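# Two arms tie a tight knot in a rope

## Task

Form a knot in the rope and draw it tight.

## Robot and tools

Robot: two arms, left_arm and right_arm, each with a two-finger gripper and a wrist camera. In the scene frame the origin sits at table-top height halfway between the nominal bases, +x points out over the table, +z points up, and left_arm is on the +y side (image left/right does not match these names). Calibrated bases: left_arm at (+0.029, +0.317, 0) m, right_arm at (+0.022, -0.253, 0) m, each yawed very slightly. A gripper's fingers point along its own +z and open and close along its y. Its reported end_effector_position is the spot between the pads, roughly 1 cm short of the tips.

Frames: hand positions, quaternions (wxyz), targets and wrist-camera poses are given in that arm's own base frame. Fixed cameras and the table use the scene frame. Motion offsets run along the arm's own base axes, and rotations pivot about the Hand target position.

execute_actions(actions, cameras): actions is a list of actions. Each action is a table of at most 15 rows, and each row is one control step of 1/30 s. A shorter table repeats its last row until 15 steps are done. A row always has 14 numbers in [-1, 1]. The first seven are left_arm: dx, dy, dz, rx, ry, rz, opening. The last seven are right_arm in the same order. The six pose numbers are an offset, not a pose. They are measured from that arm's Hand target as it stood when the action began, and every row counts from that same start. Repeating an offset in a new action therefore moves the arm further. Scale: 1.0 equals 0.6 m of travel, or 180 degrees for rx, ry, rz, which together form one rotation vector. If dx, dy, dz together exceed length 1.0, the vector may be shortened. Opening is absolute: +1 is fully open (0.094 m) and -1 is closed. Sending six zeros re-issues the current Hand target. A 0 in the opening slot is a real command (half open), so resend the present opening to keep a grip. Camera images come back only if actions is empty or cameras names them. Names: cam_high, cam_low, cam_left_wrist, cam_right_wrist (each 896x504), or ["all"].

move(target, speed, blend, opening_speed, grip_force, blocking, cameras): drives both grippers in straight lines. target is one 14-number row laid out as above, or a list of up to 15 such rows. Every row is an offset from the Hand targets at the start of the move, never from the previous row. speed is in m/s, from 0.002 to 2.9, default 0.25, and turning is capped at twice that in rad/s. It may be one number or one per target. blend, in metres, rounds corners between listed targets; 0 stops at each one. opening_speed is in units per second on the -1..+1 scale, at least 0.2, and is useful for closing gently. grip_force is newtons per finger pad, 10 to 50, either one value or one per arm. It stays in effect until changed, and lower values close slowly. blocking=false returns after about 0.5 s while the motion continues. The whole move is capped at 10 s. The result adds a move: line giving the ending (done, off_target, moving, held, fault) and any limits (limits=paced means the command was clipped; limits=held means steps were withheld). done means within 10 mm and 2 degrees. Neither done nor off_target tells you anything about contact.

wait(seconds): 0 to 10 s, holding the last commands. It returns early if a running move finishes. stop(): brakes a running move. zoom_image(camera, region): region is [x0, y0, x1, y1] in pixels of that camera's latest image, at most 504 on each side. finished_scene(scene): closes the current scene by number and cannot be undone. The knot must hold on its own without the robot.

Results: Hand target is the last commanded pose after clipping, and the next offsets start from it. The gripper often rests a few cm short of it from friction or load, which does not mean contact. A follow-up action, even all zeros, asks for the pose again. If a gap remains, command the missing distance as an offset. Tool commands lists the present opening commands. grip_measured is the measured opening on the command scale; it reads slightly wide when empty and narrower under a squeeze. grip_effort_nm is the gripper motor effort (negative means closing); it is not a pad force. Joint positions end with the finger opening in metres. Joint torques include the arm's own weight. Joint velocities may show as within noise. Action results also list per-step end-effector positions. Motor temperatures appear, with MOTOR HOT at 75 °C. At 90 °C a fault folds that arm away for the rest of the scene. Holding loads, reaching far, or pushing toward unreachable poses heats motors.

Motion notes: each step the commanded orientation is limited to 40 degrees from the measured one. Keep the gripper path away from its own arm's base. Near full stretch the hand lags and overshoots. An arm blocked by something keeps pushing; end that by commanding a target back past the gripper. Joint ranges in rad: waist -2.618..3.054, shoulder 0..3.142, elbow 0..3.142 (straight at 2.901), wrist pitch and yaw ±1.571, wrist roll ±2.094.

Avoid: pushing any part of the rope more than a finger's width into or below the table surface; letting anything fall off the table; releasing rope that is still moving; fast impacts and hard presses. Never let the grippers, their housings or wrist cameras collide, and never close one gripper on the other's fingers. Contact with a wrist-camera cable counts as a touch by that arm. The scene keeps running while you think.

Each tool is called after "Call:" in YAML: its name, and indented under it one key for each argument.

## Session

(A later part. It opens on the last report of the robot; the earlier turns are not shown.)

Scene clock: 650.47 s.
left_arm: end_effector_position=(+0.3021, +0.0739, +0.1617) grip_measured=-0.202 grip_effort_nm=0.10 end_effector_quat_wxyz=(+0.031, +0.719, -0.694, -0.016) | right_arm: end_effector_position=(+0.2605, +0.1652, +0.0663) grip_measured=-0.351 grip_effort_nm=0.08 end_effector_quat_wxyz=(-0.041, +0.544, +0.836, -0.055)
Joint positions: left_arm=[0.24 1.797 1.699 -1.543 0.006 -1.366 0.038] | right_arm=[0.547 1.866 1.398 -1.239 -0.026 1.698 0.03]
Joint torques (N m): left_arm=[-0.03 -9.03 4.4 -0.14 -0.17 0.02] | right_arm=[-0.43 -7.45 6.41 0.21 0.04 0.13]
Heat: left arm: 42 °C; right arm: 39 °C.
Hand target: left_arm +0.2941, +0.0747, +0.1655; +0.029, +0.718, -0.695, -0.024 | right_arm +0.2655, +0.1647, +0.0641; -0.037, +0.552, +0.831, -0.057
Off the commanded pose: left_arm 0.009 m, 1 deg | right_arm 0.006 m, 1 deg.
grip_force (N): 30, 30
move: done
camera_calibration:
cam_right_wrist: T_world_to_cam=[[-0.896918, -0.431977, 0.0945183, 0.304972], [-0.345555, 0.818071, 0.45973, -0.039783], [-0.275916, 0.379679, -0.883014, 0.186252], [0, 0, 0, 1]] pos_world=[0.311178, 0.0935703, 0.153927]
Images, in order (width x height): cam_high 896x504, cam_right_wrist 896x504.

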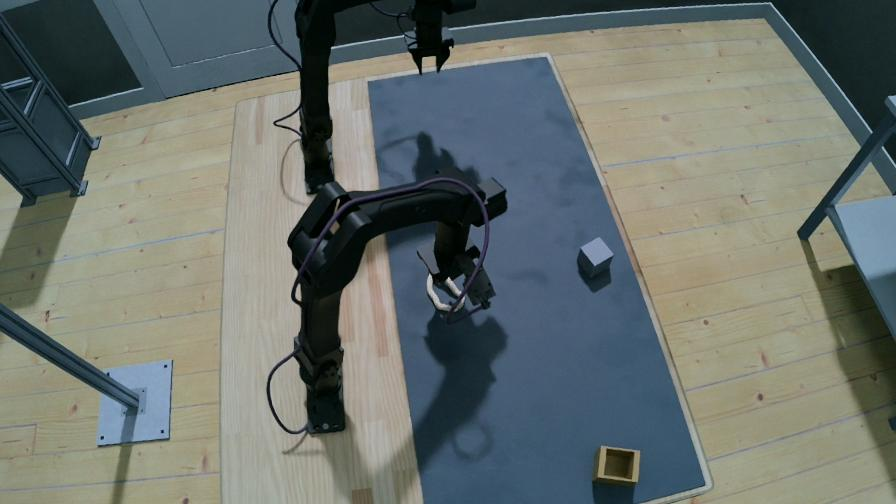

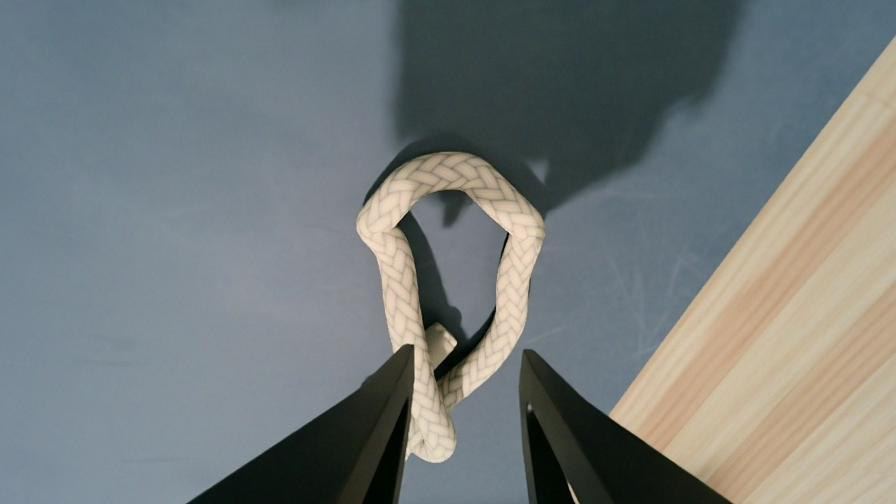

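Call:
move:
  target:
    - [0,0,0,0,0,0,-0.2,0.0225,0.016,-0.03,0,0,0,-0.45]
    - [0,0,0,0,0,0,-0.2,0.0225,0.016,-0.08,0,0,0,-0.45]
  cameras: ["cam_right_wrist"]
  speed: [0.15,0.06]

Scene clock: 662.77 s.
left_arm: end_effector_position=(+0.3021, +0.0739, +0.1617) grip_measured=-0.202 grip_effort_nm=0.10 end_effector_quat_wxyz=(+0.031, +0.719, -0.694, -0.016) | right_arm: end_effector_position=(+0.2800, +0.1773, +0.0219) grip_measured=-0.449 grip_effort_nm=-0.06 end_effector_quat_wxyz=(-0.038, +0.546, +0.835, -0.048)
Joint positions: left_arm=[0.24 1.797 1.699 -1.543 0.006 -1.366 0.038] | right_arm=[0.547 1.983 1.378 -1.085 -0.027 1.703 0.026]
Joint torques (N m): left_arm=[-0.14 -8.92 4.56 -0.11 -0.21 0.08] | right_arm=[-0.23 -8.49 4.53 0.22 0.07 0.14]
Heat: left arm: 42 °C; right arm: 39 °C.
Hand target: left_arm +0.2941, +0.0747, +0.1655; +0.029, +0.718, -0.695, -0.024 | right_arm +0.2791, +0.1743, +0.0160; -0.037, +0.552, +0.831, -0.057
Off the commanded pose: left_arm 0.009 m, 1 deg | right_arm 0.007 m, 1 deg.
grip_force (N): 30, 30
move: done
camera_calibration:
cam_right_wrist: T_world_to_cam=[[-0.900109, -0.428545, 0.0784406, 0.332574], [-0.348005, 0.815568, 0.462323, -0.0215005], [-0.2621, 0.388843, -0.883235, 0.142421], [0, 0, 0, 1]] pos_world=[0.329199, 0.104678, 0.109644]
Images, in order (width x height): cam_right_wrist 896x504.

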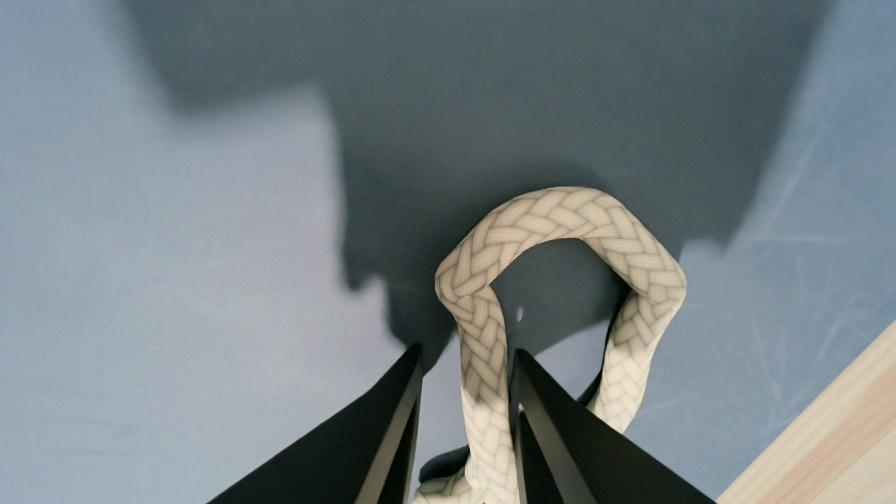

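Call:
move:
  target:
    - [0,0,0,0,0,0,-0.2,0,0,0,0,0,0,-1]
    - [0,0,0,0,0,0,-0.2,0.01,0.02,0.04,0,0,0,-1]
    - [0,0,0,0,0,0,-0.2,0.035,0.075,0.04,0,0,0,-1]
    - [0,0,0,0,0,0,-0.2,0.035,0.075,0.015,0,0,0,-0.45]
    - [0,0,0,0,0,0,-0.2,0.035,0.06,0.15,0,0,0,-0.45]
    - [0,0,0,0,0,0,-0.2,0.0,-0.05,0.15,0,0,0,-0.45]
  cameras: ["cam_right_wrist"]
  speed: 0.12
  opening_speed: 1.5

Call:
zoom_image:
  camera: "cam_right_wrist"
  region: [250, 200, 700, 500]

Scene clock: 678.00 s.
left_arm: end_effector_position=(+0.3021, +0.0739, +0.1617) grip_measured=-0.202 grip_effort_nm=0.09 end_effector_quat_wxyz=(+0.031, +0.719, -0.694, -0.016) | right_arm: end_effector_position=(+0.2780, +0.1478, +0.1009) grip_measured=-0.451 grip_effort_nm=0.08 end_effector_quat_wxyz=(-0.050, +0.551, +0.831, -0.062)
Joint positions: left_arm=[0.24 1.797 1.699 -1.543 0.006 -1.366 0.038] | right_arm=[0.47 1.891 1.567 -1.405 -0.027 1.639 0.026]
Joint torques (N m): left_arm=[0.08 -8.92 4.45 -0.14 -0.18 0] | right_arm=[-0.14 -11.59 4.6 0.16 0.16 0.02]
Heat: left arm: 43 °C; right arm: 39 °C.
Hand target: left_arm +0.2941, +0.0747, +0.1655; +0.029, +0.718, -0.695, -0.024 | right_arm +0.2790, +0.1443, +0.1061; -0.037, +0.552, +0.831, -0.057
Off the commanded pose: left_arm 0.009 m, 1 deg | right_arm 0.006 m, 2 deg.
grip_force (N): 30, 30
move: done
camera_calibration:
cam_right_wrist: T_world_to_cam=[[-0.901955, -0.415987, 0.115901, 0.306757], [-0.320655, 0.824939, 0.465464, -0.0440425], [-0.289238, 0.382663, -0.877445, 0.230969], [0, 0, 0, 1]] pos_world=[0.329364, 0.0755557, 0.18761]
Images, in order (width x height): cam_right_wrist 896x504.

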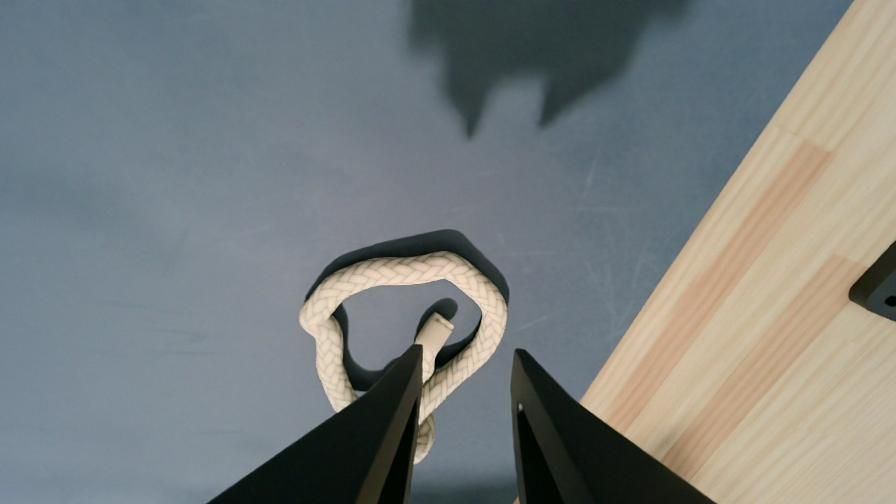

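Scaled by 1.120 from the camera's 896x504 image, which has a finer 1280x720 frame.

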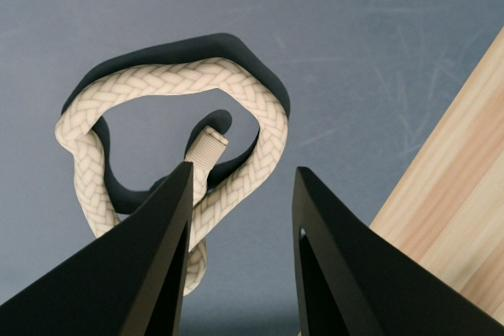

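Call:
move:
  target: [0,0,0,0,0,0,-0.2,-0.037,0.095,-0.07,0,0,-0.11,-0.5]
  cameras: ["cam_right_wrist"]
  speed: 0.15

Call:
zoom_image:
  camera: "cam_right_wrist"
  region: [250, 200, 700, 500]

Scene clock: 693.03 s.
left_arm: end_effector_position=(+0.3021, +0.0739, +0.1617) grip_measured=-0.202 grip_effort_nm=0.10 end_effector_quat_wxyz=(+0.031, +0.719, -0.694, -0.016) | right_arm: end_effector_position=(+0.2600, +0.2033, +0.0707) grip_measured=-0.499 grip_effort_nm=-0.05 end_effector_quat_wxyz=(-0.057, +0.668, +0.741, -0.035)
Joint positions: left_arm=[0.24 1.797 1.699 -1.543 0.006 -1.366 0.038] | right_arm=[0.608 1.902 1.466 -1.23 -0.096 2.072 0.024]
Joint torques (N m): left_arm=[0.01 -9.07 4.6 -0.13 -0.18 0.05] | right_arm=[0.14 -7.94 4.64 0.22 0.02 0.13]
Heat: left arm: 43 °C; right arm: 40 °C.
Hand target: left_arm +0.2941, +0.0747, +0.1655; +0.029, +0.718, -0.695, -0.024 | right_arm +0.2569, +0.2013, +0.0641; -0.046, +0.687, +0.724, -0.049
Off the commanded pose: left_arm 0.009 m, 1 deg | right_arm 0.008 m, 4 deg.
joint sent to its limit (right arm) — joint 6 (wrist roll), upper limit. The joint targets still meet the commanded pose.
grip_force (N): 30, 30
move: off_target (right_arm)
camera_calibration:
cam_right_wrist: T_world_to_cam=[[-0.987403, -0.13377, 0.0845094, 0.28418], [-0.0763723, 0.870685, 0.485875, -0.155726], [-0.138576, 0.4733, -0.869933, 0.1199], [0, 0, 0, 1]] pos_world=[0.285323, 0.116854, 0.155952]
Images, in order (width x height): cam_right_wrist 896x504.

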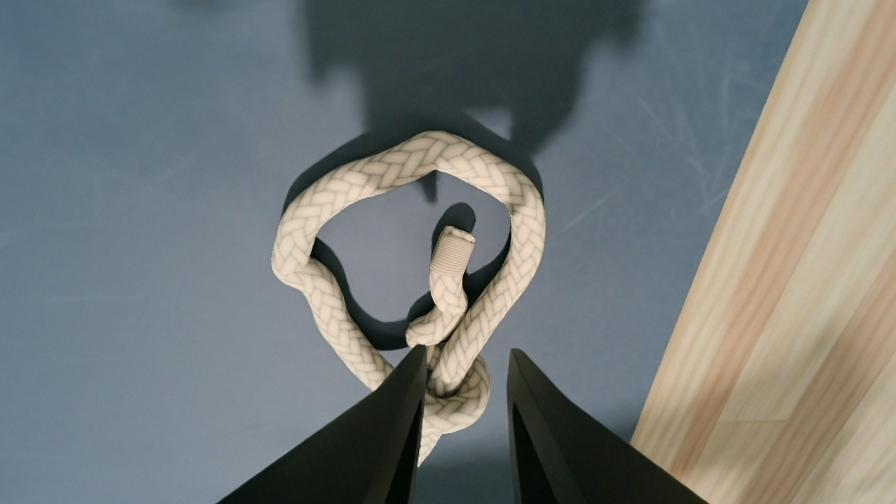

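Scaled by 1.120 from the camera's 896x504 image, which has a finer 1280x720 frame.

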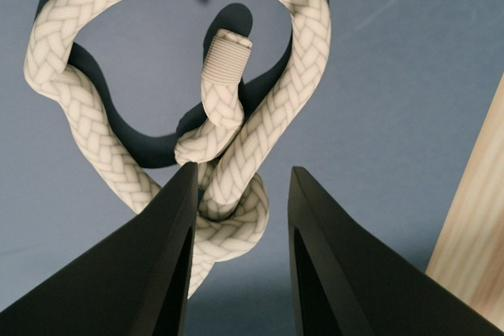

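Call:
move:
  target:
    - [0,0,0,0,0,0,-0.2,0.003,-0.003,-0.078,0,0,0,-0.55]
    - [0,0,0,0,0,0,-0.2,0.003,-0.003,-0.078,0,0,0,-1]
    - [0,0,0,0,0,0,-0.2,0.003,-0.003,0.06,0,0,0,-1]
  cameras: ["all"]
  speed: 0.08
  opening_speed: 1.2

Call:
zoom_image:
  camera: "cam_high"
  region: [370, 120, 570, 320]

Scene clock: 707.63 s.
left_arm: end_effector_position=(+0.3021, +0.0739, +0.1617) grip_measured=-0.202 grip_effort_nm=0.10 end_effector_quat_wxyz=(+0.031, +0.719, -0.694, -0.016) | right_arm: end_effector_position=(+0.2591, +0.2029, +0.0872) grip_measured=-0.787 grip_effort_nm=-0.66 end_effector_quat_wxyz=(-0.061, +0.669, +0.739, -0.050)
Joint positions: left_arm=[0.24 1.797 1.699 -1.543 0.006 -1.366 0.038] | right_arm=[0.608 1.919 1.552 -1.33 -0.097 2.073 0.01]
Joint torques (N m): left_arm=[-0.02 -8.96 4.41 -0.14 -0.19 0.04] | right_arm=[-0.28 -11.66 7.43 -0.19 0.03 0.12]
Heat: left arm: 43 °C; right arm: 40 °C.
Hand target: left_arm +0.2941, +0.0747, +0.1655; +0.029, +0.718, -0.695, -0.024 | right_arm +0.2588, +0.1995, +0.1001; -0.046, +0.687, +0.724, -0.049
Off the commanded pose: left_arm 0.009 m, 1 deg | right_arm 0.013 m, 3 deg.
joint sent to its limit (right arm) — joint 6 (wrist roll), upper limit. The joint targets still meet the commanded pose.
grip_force (N): 30, 30
move: off_target (right_arm); target 2's new opening was sent with right_arm's hand 0.008 m and 3 deg from that target
camera_calibration:
cam_left_wrist: T_world_to_cam=[[0.989026, 0.0854427, -0.120525, -0.279478], [0.13094, -0.884767, 0.44726, -0.0105192], [-0.0684218, -0.458134, -0.886246, 0.319893], [0, 0, 0, 1]] pos_world=[0.299677, 0.161126, 0.254524]
cam_right_wrist: T_world_to_cam=[[-0.984898, -0.130767, 0.113476, 0.278125], [-0.0623013, 0.879175, 0.472408, -0.167649], [-0.16154, 0.458204, -0.874044, 0.143674], [0, 0, 0, 1]] pos_world=[0.286689, 0.117931, 0.173216]

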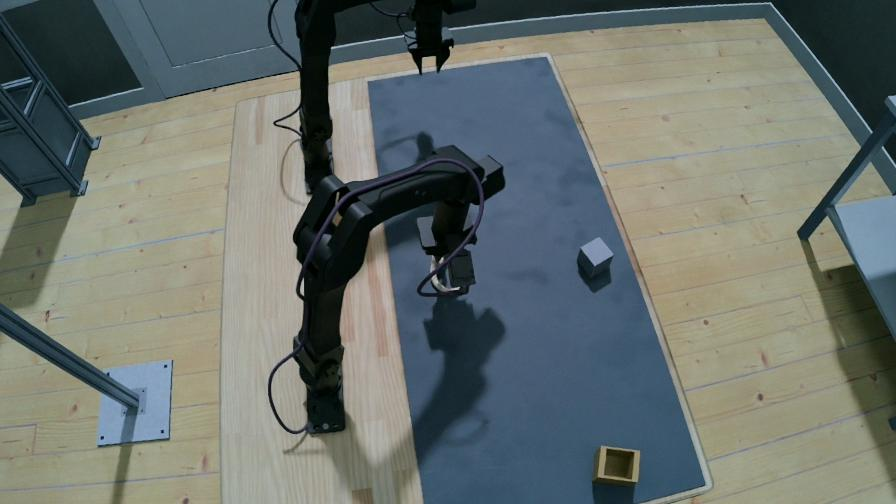

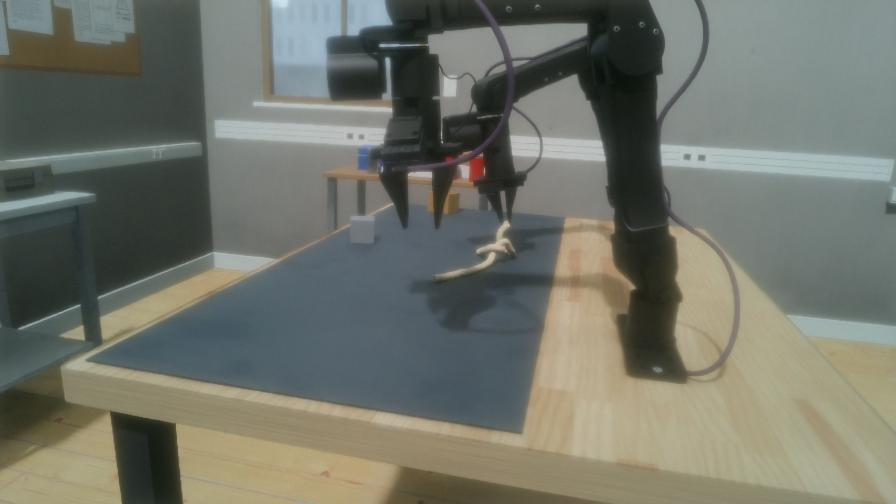

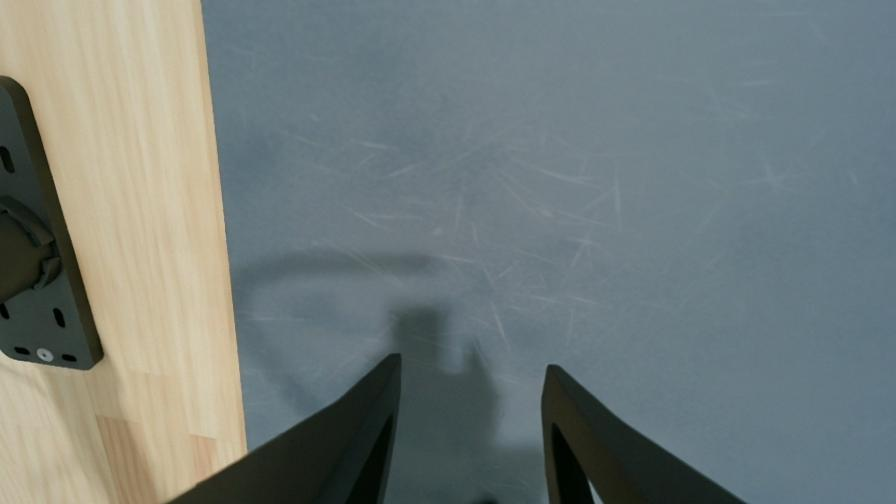

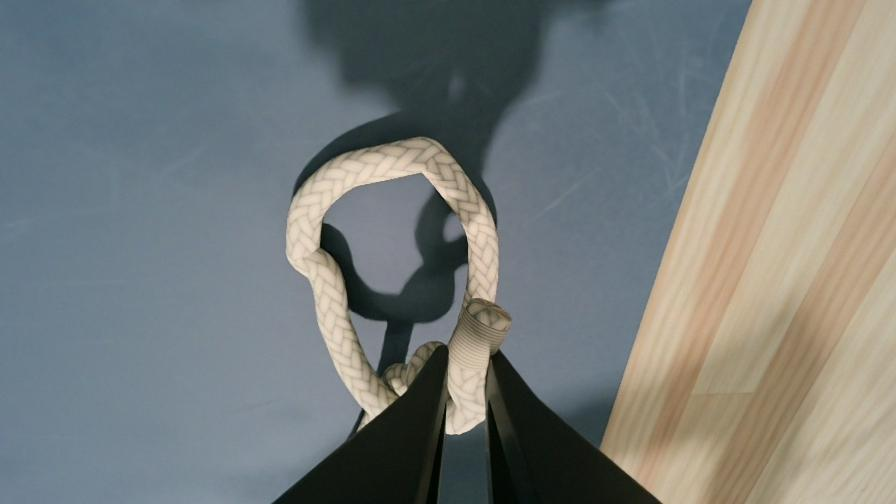

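Scaled by 2.520 from the camera's 896x504 image, which has a finer 1280x720 frame.

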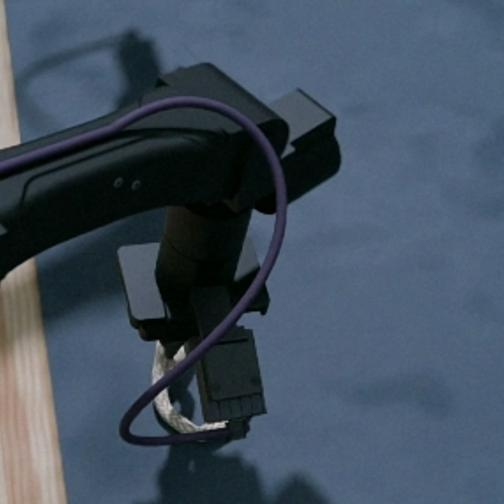

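Call:
move:
  target: [0.04,-0.4,-0.1,0,0,-0.08,0,0,0,0,0,0,0,-1]
  cameras: ["cam_left_wrist","cam_high"]
  speed: 0.2

Scene clock: 718.67 s.
left_arm: end_effector_position=(+0.3126, -0.1668, +0.1063) grip_measured=-0.002 grip_effort_nm=0.09 end_effector_quat_wxyz=(-0.031, -0.620, +0.784, +0.025) | right_arm: end_effector_position=(+0.2590, +0.2028, +0.0872) grip_measured=-0.787 grip_effort_nm=-0.66 end_effector_quat_wxyz=(-0.061, +0.669, +0.739, -0.051)
Joint positions: left_arm=[-0.475 1.96 1.693 -1.375 0.036 -1.811 0.047] | right_arm=[0.608 1.919 1.552 -1.331 -0.097 2.073 0.01]
Joint torques (N m): left_arm=[0.46 -7.39 7.06 -0.01 -0.12 -0.1] | right_arm=[-0.35 -11.64 7.45 -0.19 0.05 0.12]
Heat: left arm: 42 °C; right arm: 41 °C.
Hand target: left_arm +0.3181, -0.1653, +0.1055; -0.026, -0.625, +0.779, +0.028 | right_arm +0.2587, +0.1994, +0.1001; -0.046, +0.687, +0.724, -0.049
Off the commanded pose: left_arm 0.006 m, 1 deg | right_arm 0.013 m, 3 deg.
joint sent to its limit (right arm) — joint 6 (wrist roll), upper limit. The joint targets still meet the commanded pose.
grip_force (N): 30, 30
move: off_target (right_arm)
camera_calibration:
cam_left_wrist: T_world_to_cam=[[0.974962, -0.17965, -0.131055, -0.314618], [-0.104256, -0.889842, 0.444198, -0.127111], [-0.196418, -0.419413, -0.886291, 0.207709], [0, 0, 0, 1]] pos_world=[0.334286, -0.0825141, 0.199321]
Images, in order (width x height): cam_high 896x504, cam_left_wrist 896x504.

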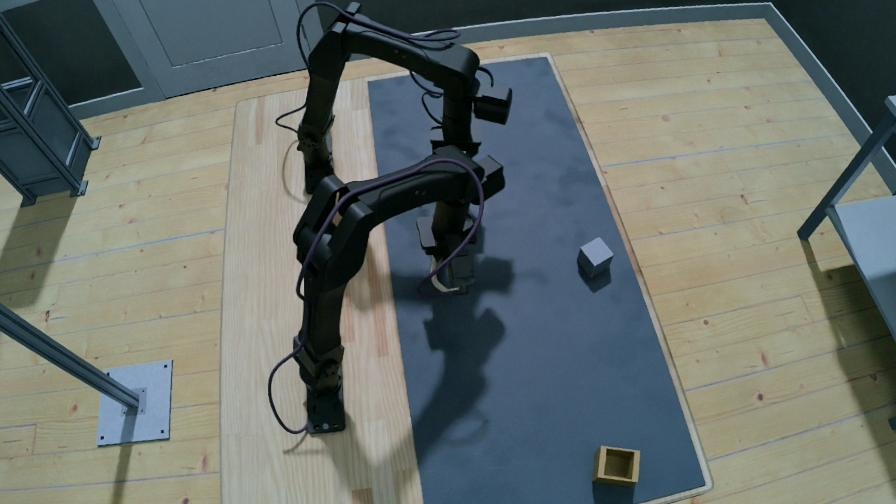

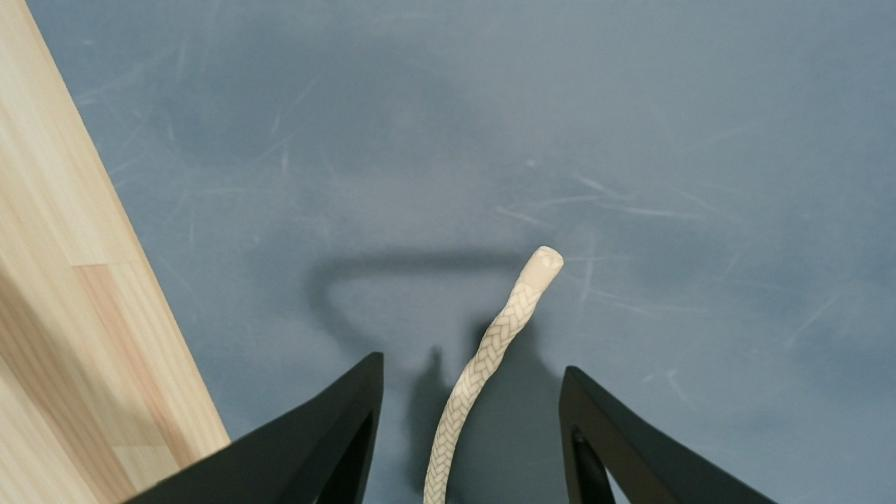

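Call:
move:
  target:
    - [0.002,-0.075,-0.11,0,0,-0.12,0,0,0,0,0,0,0,-1]
    - [0.002,-0.075,-0.165,0,0,-0.12,0,0,0,0,0,0,0,-1]
    - [0.002,-0.075,-0.165,0,0,-0.12,-1,0,0,0,0,0,0,-1]
  cameras: ["cam_left_wrist","cam_right_wrist","cam_low"]
  speed: [0.2,0.08,0.1]
  opening_speed: 1.2

Scene clock: 739.73 s.
left_arm: end_effector_position=(+0.3184, -0.2130, +0.0158) grip_measured=-0.795 grip_effort_nm=-0.59 end_effector_quat_wxyz=(-0.026, -0.470, +0.882, +0.023) | right_arm: end_effector_position=(+0.2590, +0.2028, +0.0872) grip_measured=-0.787 grip_effort_nm=-0.66 end_effector_quat_wxyz=(-0.061, +0.669, +0.739, -0.051)
Joint positions: left_arm=[-0.581 2.128 1.577 -1.086 0.024 -1.56 0.01] | right_arm=[0.608 1.919 1.552 -1.331 -0.097 2.073 0.01]
Joint torques (N m): left_arm=[-0.16 -8.4 4.34 0.2 -0.25 0.01] | right_arm=[-0.34 -11.66 7.47 -0.18 0.04 0.11]
Heat: left arm: 41 °C; right arm: 43 °C.
Hand target: left_arm +0.3193, -0.2104, +0.0066; -0.021, -0.468, +0.883, +0.032 | right_arm +0.2587, +0.1994, +0.1001; -0.046, +0.687, +0.724, -0.049
Off the commanded pose: left_arm 0.010 m, 1 deg | right_arm 0.013 m, 3 deg.
joint sent to its limit (right arm) — joint 6 (wrist roll), upper limit. The joint targets still meet the commanded pose.
grip_force (N): 30, 30
move: off_target (right_arm)
camera_calibration:
cam_left_wrist: T_world_to_cam=[[0.85126, -0.511085, -0.118947, -0.371845], [-0.411992, -0.79134, 0.451711, -0.00854054], [-0.32499, -0.335519, -0.884199, 0.168054], [0, 0, 0, 1]] pos_world=[0.367634, -0.140417, 0.108222]
cam_right_wrist: T_world_to_cam=[[-0.984834, -0.130697, 0.11411, 0.277878], [-0.0620094, 0.87939, 0.472046, -0.167748], [-0.162042, 0.457811, -0.874158, 0.143955], [0, 0, 0, 1]] pos_world=[0.286589, 0.11793, 0.173315]
Images, in order (width x height): cam_low 896x504, cam_left_wrist 896x504, cam_right_wrist 896x504.

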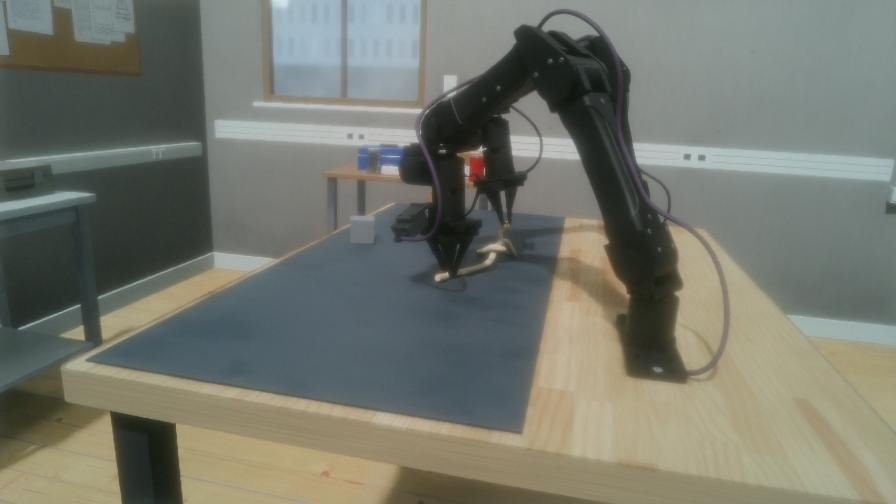

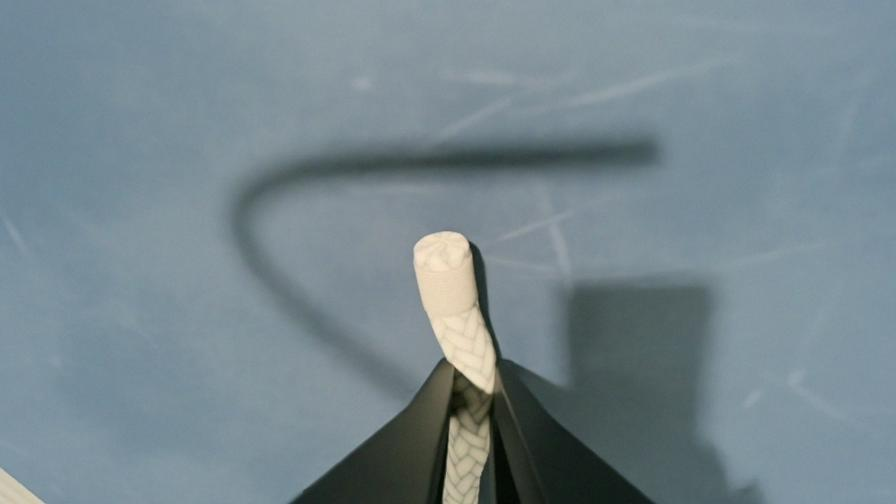

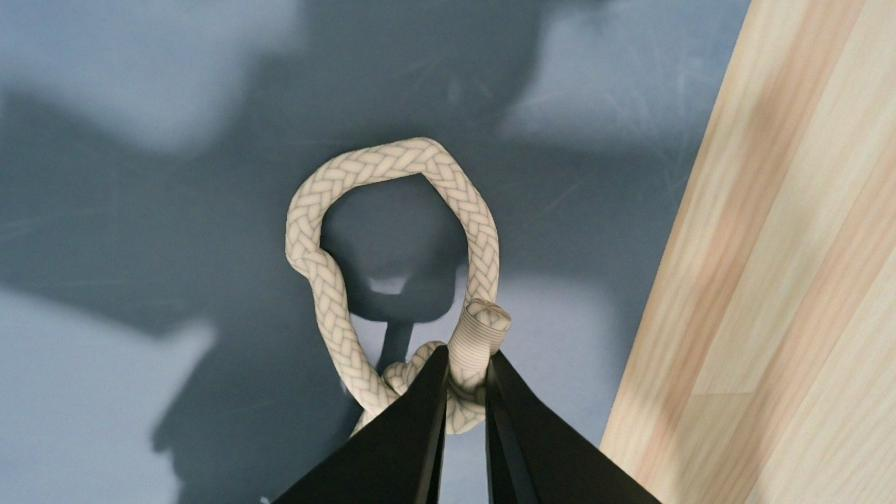

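Call:
move:
  target:
    - [0.0,0.06,0.05,0,0,0.0,-1,0,-0.06,0,0,0,0,-1]
    - [0.0,0.14,0.06,0,0,0.06,-1,0,-0.14,-0.06,0,0,0,-1]
  cameras: ["all"]
  speed: 0.06
  grip_force: 50

Call:
zoom_image:
  camera: "cam_high"
  region: [370, 120, 570, 320]

Scene clock: 754.13 s.
left_arm: end_effector_position=(+0.3220, -0.1318, +0.0362) grip_measured=-0.828 grip_effort_nm=-1.02 end_effector_quat_wxyz=(-0.031, -0.544, +0.838, +0.028) | right_arm: end_effector_position=(+0.2581, +0.1206, +0.0591) grip_measured=-0.815 grip_effort_nm=-1.02 end_effector_quat_wxyz=(-0.059, +0.685, +0.724, -0.053)
Joint positions: left_arm=[-0.382 1.989 1.451 -1.114 0.019 -1.532 0.008] | right_arm=[0.393 1.795 1.277 -1.198 -0.064 1.902 0.009]
Joint torques (N m): left_arm=[0.42 -10.74 4.19 -0.11 -0.15 -0.09] | right_arm=[-0.35 -10.59 4.37 0.14 0.18 0.01]
Heat: left arm: 42 °C; right arm: 43 °C.
Hand target: left_arm +0.3194, -0.1263, +0.0425; -0.023, -0.549, +0.835, +0.030 | right_arm +0.2587, +0.1156, +0.0641; -0.046, +0.687, +0.724, -0.049
Off the commanded pose: left_arm 0.009 m, 1 deg | right_arm 0.007 m, 2 deg.
move: done
camera_calibration:
cam_left_wrist: T_world_to_cam=[[0.924424, -0.357418, -0.133017, -0.333757], [-0.265729, -0.853851, 0.447579, -0.00722615], [-0.273549, -0.378406, -0.884296, 0.192219], [0, 0, 0, 1]] pos_world=[0.359194, -0.0527238, 0.128818]
cam_right_wrist: T_world_to_cam=[[-0.989412, -0.0877387, 0.115607, 0.265447], [-0.0244651, 0.886001, 0.463038, -0.0921838], [-0.143055, 0.455307, -0.878767, 0.152614], [0, 0, 0, 1]] pos_world=[0.282214, 0.0354788, 0.146109]

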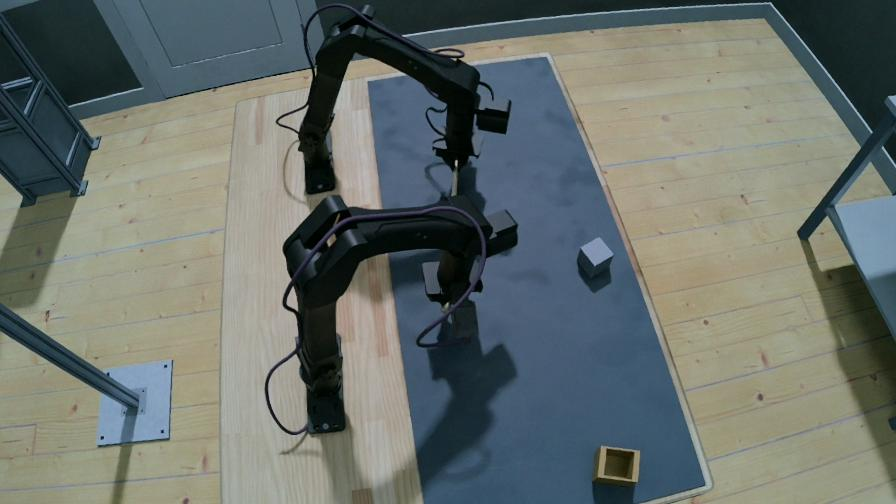

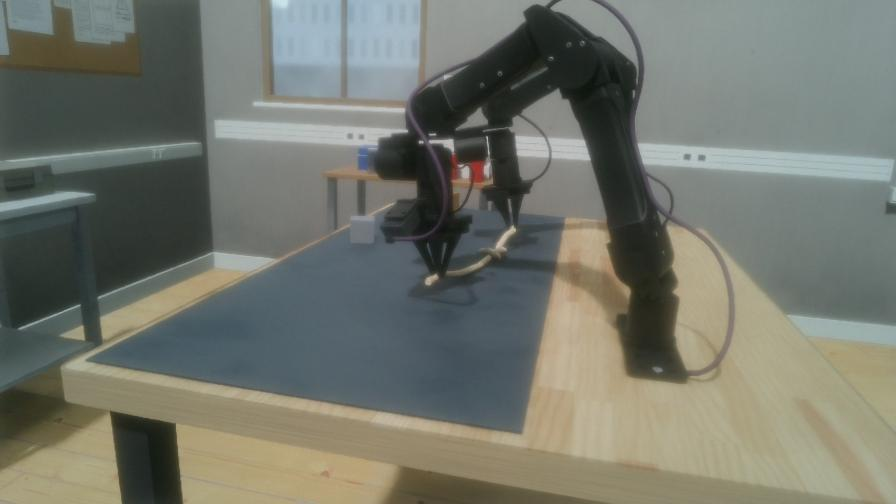

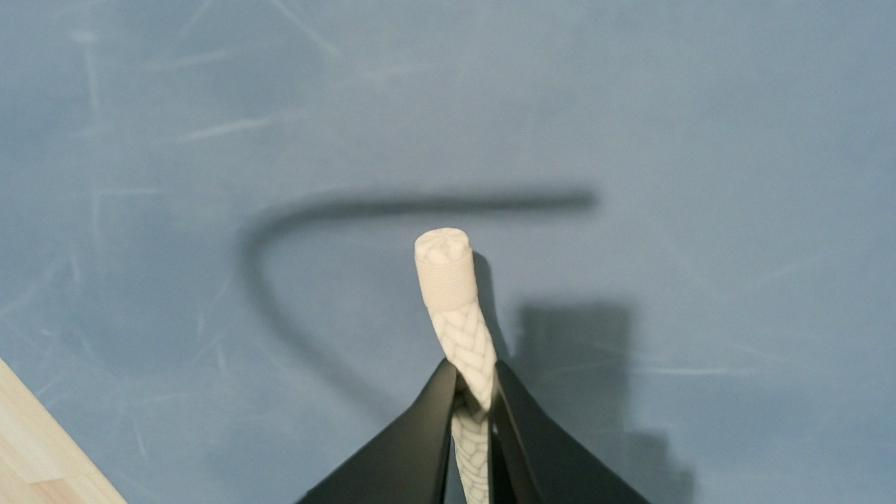

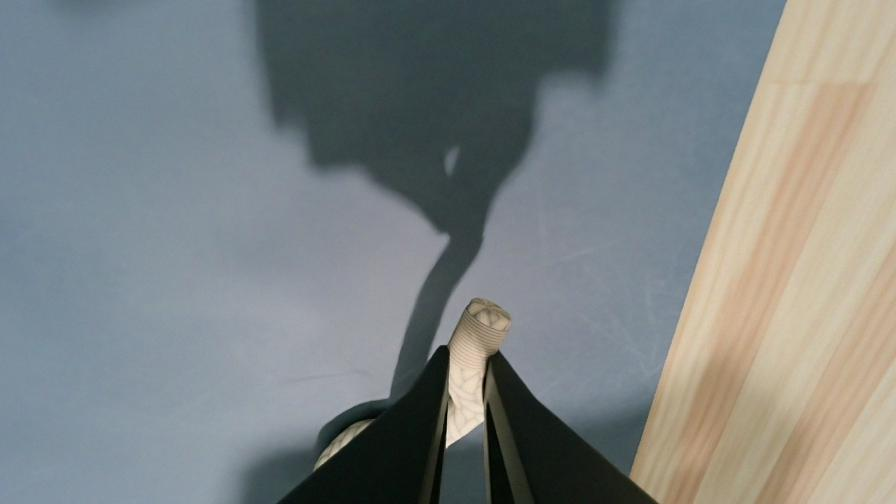

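Scaled by 2.520 from the camera's 896x504 image, which has a finer 1280x720 frame.

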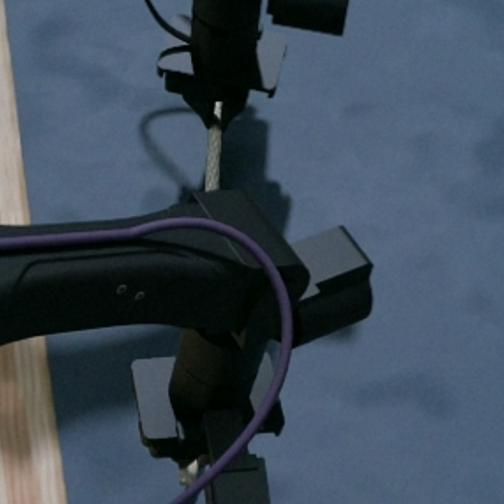

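Knot exists. Keep tightening.

Call:
move:
  target:
    - [0.0,0.06,0.0,0,0,0.0,-1,0,-0.06,0,0,0,0,-1]
    - [0.0,0.15,0.0,0,0,0.0,-1,0,-0.15,-0.02,0,0,0,-1]
  cameras: ["all"]
  speed: 0.04

Call:
zoom_image:
  camera: "cam_low"
  region: [380, 200, 560, 320]

Scene clock: 765.20 s.
left_arm: end_effector_position=(+0.3131, -0.0927, +0.0437) grip_measured=-0.828 grip_effort_nm=-1.02 end_effector_quat_wxyz=(-0.098, -0.532, +0.840, -0.043) | right_arm: end_effector_position=(+0.2734, +0.0772, +0.0544) grip_measured=-0.816 grip_effort_nm=-1.02 end_effector_quat_wxyz=(-0.104, +0.672, +0.732, +0.036)
Joint positions: left_arm=[-0.183 1.905 1.35 -1.103 0.195 -1.303 0.008] | right_arm=[0.141 1.728 1.169 -1.089 -0.206 1.619 0.009]
Joint torques (N m): left_arm=[4.08 -10.09 4.22 -0.08 -2.18 0.09] | right_arm=[-3.51 -9.54 3.71 -0.39 1.86 -0.04]
Heat: left arm: 42 °C; right arm: 43 °C.
Hand target: left_arm +0.3192, -0.0363, +0.0425; -0.023, -0.549, +0.835, +0.030 | right_arm +0.2587, +0.0255, +0.0521; -0.046, +0.687, +0.724, -0.049
Off the commanded pose: left_arm 0.057 m, 12 deg | right_arm 0.054 m, 12 deg.
move: off_target (left_arm, right_arm)
camera_calibration:
cam_left_wrist: T_world_to_cam=[[0.914784, -0.392716, -0.0945739, -0.312545], [-0.258107, -0.748371, 0.611001, 0.0207485], [-0.310726, -0.534524, -0.78596, 0.204185], [0, 0, 0, 1]] pos_world=[0.354712, 0.00192818, 0.118246]
cam_right_wrist: T_world_to_cam=[[-0.992514, -0.115814, 0.0387634, 0.2844], [-0.0667741, 0.780355, 0.621761, -0.0401223], [-0.102258, 0.614518, -0.782247, 0.141614], [0, 0, 0, 1]] pos_world=[0.294073, -0.022777, 0.124699]

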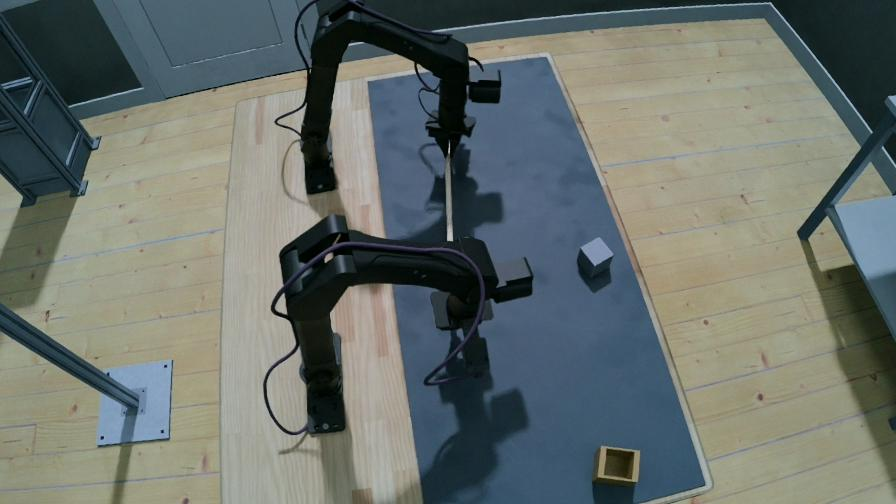

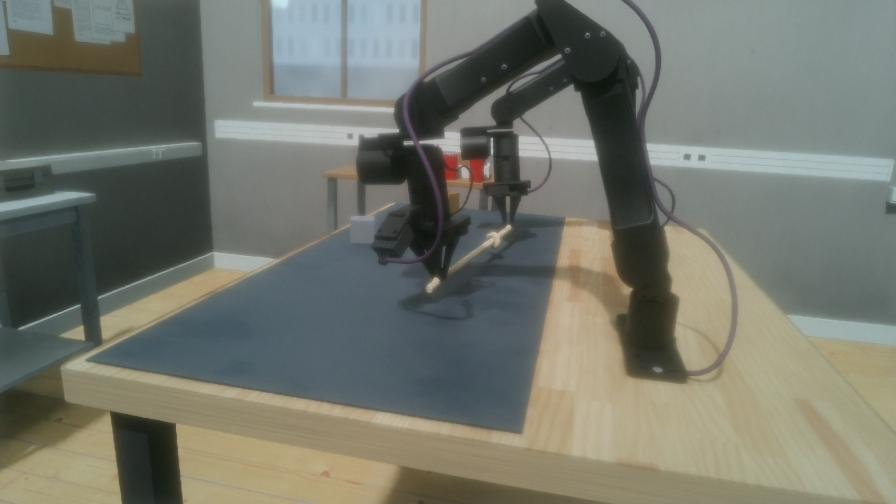

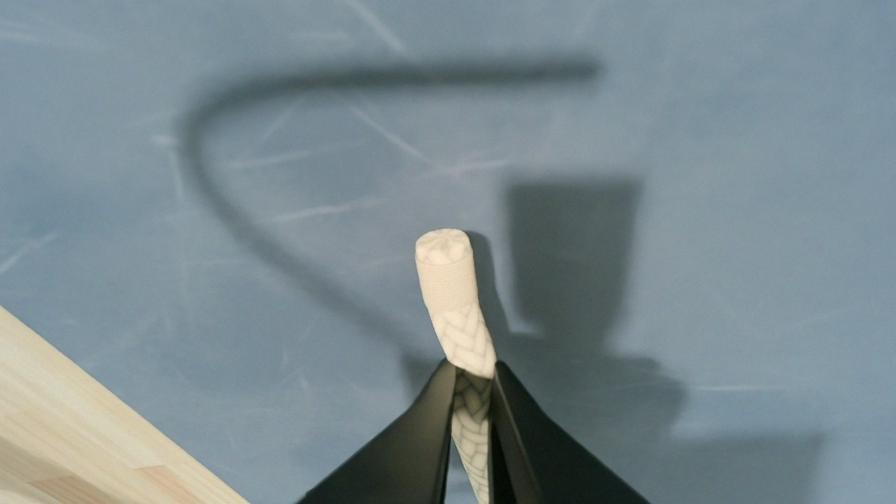

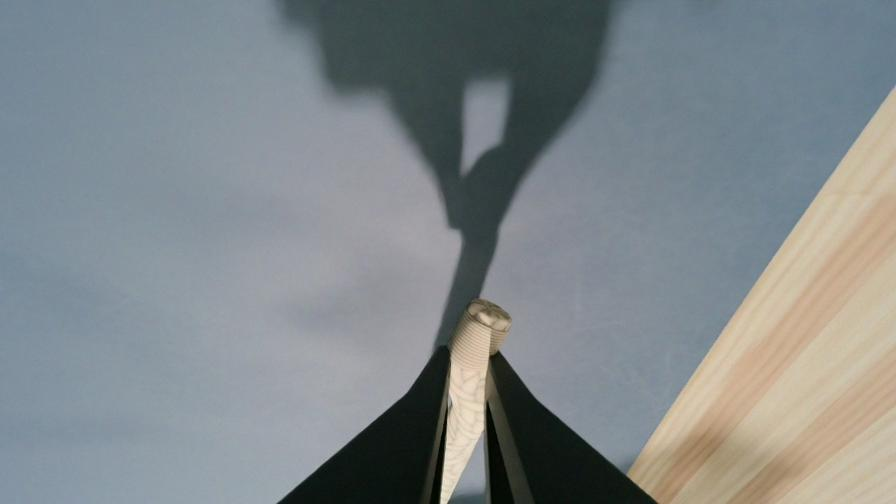

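Scaled by 2.800 from the camera's 896x504 image, which has a finer 1280x720 frame.

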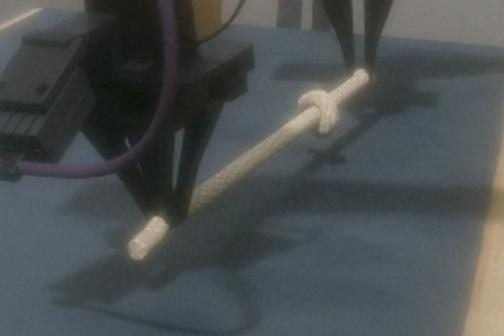

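Call:
move:
  target:
    - [0,-0.085,0,0,0,0,-1,0,0.077,0,0,0,0,-1]
    - [0,-0.085,-0.055,0,0,0,-1,0,0.077,-0.07,0,0,0,-1]
    - [0,-0.085,-0.055,0,0,0,-0.5,0,0.077,-0.07,0,0,0,-0.5]
    - [0,-0.06,0.15,0,0,0,-0.5,0,0.05,0.15,0,0,0,-0.5]
    - [-0.1,0.15,0.2,0,0,0,-0.5,-0.02,-0.15,0.2,0,0,0,-0.5]
  cameras: ["all"]
  speed: [0.08,0.08,0.1,0.15,0.25]
  opening_speed: 1.2

Call:
zoom_image:
  camera: "cam_high"
  region: [370, 120, 570, 320]

Scene clock: 785.03 s.
left_arm: end_effector_position=(+0.2674, +0.0532, +0.1609) grip_measured=-0.502 grip_effort_nm=0.09 end_effector_quat_wxyz=(-0.021, -0.551, +0.834, +0.022) | right_arm: end_effector_position=(+0.2489, -0.0619, +0.1615) grip_measured=-0.501 grip_effort_nm=0.07 end_effector_quat_wxyz=(-0.038, +0.687, +0.725, -0.035)
Joint positions: left_arm=[0.177 1.632 1.506 -1.501 -0.024 -0.993 0.023] | right_arm=[-0.232 1.613 1.485 -1.544 0.022 1.286 0.023]
Joint torques (N m): left_arm=[0.08 -7.19 4.37 -0.14 -0.15 0.07] | right_arm=[-0.05 -8.08 7.58 0 0.17 0.01]
Heat: left arm: 41 °C; right arm: 41 °C.
Hand target: left_arm +0.2593, +0.0537, +0.1625; -0.023, -0.549, +0.835, +0.030 | right_arm +0.2467, -0.0645, +0.1721; -0.046, +0.687, +0.724, -0.049
Off the commanded pose: left_arm 0.008 m, 1 deg | right_arm 0.011 m, 2 deg.
joint sent to its limit (right arm) — joint 4 (wrist pitch), lower limit. The joint targets are off in orientation, not in position.
move: off_target (right_arm); target 3's new opening was sent with right_arm's hand 0.016 m and 4 deg from that target
camera_calibration:
cam_left_wrist: T_world_to_cam=[[0.933218, -0.341326, -0.112254, -0.207147], [-0.26146, -0.859379, 0.439439, 0.0809001], [-0.24646, -0.380742, -0.891231, 0.351579], [0, 0, 0, 1]] pos_world=[0.301116, 0.13268, 0.254534]
cam_right_wrist: T_world_to_cam=[[-0.994655, -0.0846316, 0.0591486, 0.239043], [-0.0482067, 0.887224, 0.458814, 0.0286215], [-0.0913082, 0.45351, -0.886562, 0.312593], [0, 0, 0, 1]] pos_world=[0.267688, -0.146927, 0.249862]

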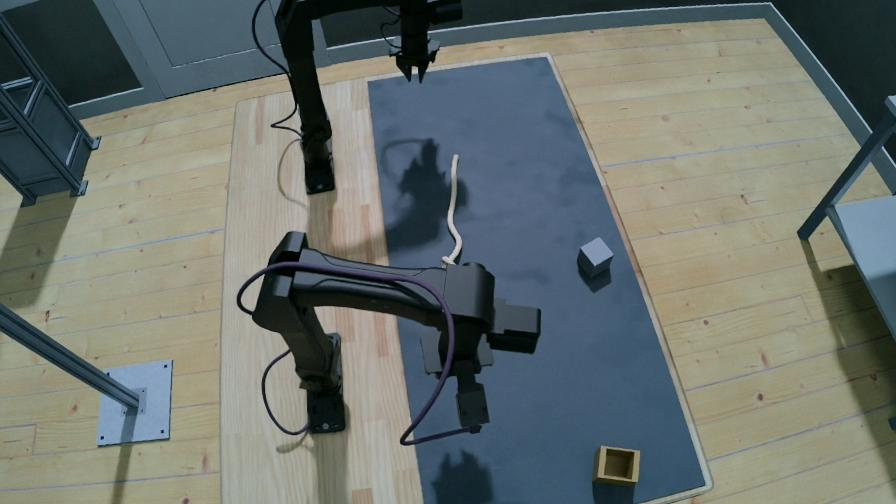

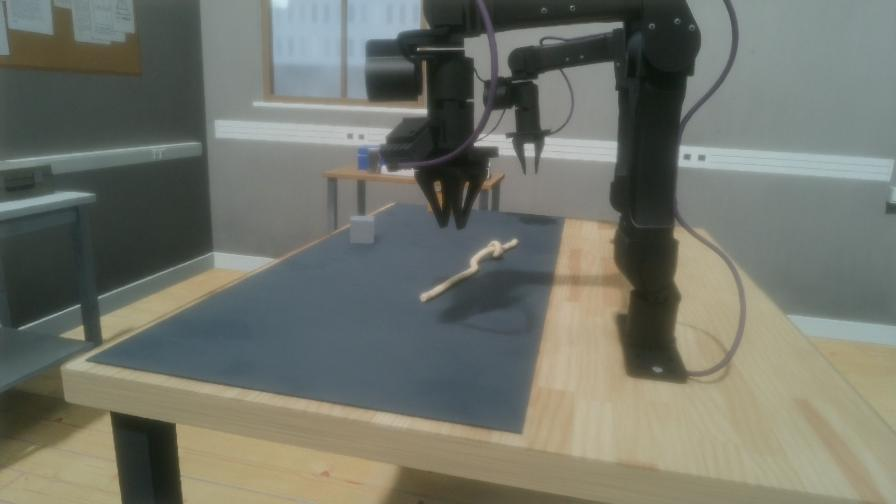

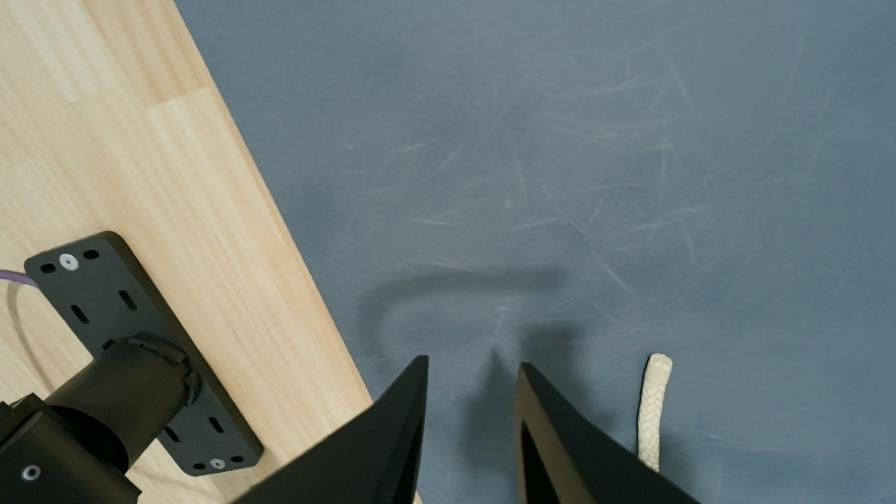

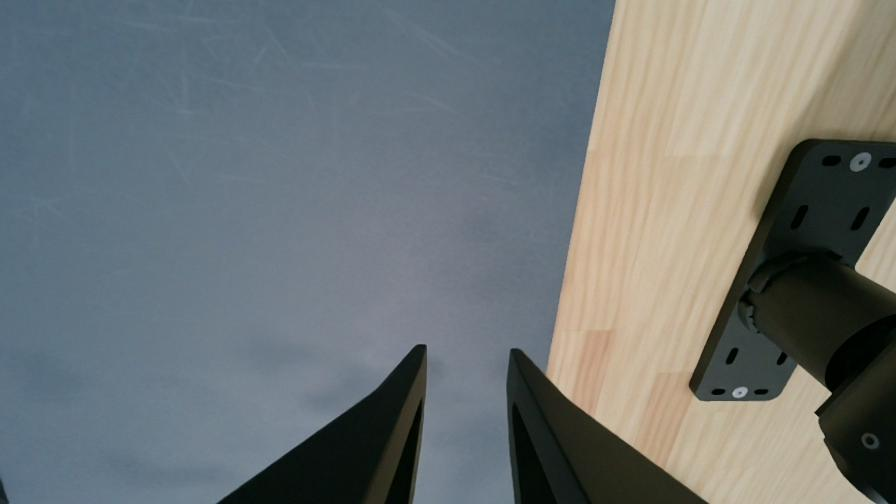

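Scaled by 2.520 from the camera's 896x504 image, which has a finer 1280x720 frame.

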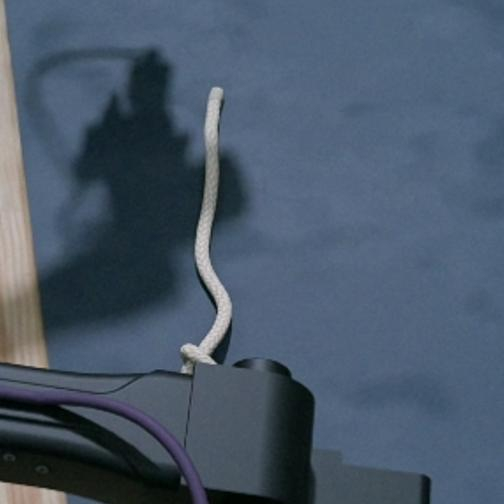

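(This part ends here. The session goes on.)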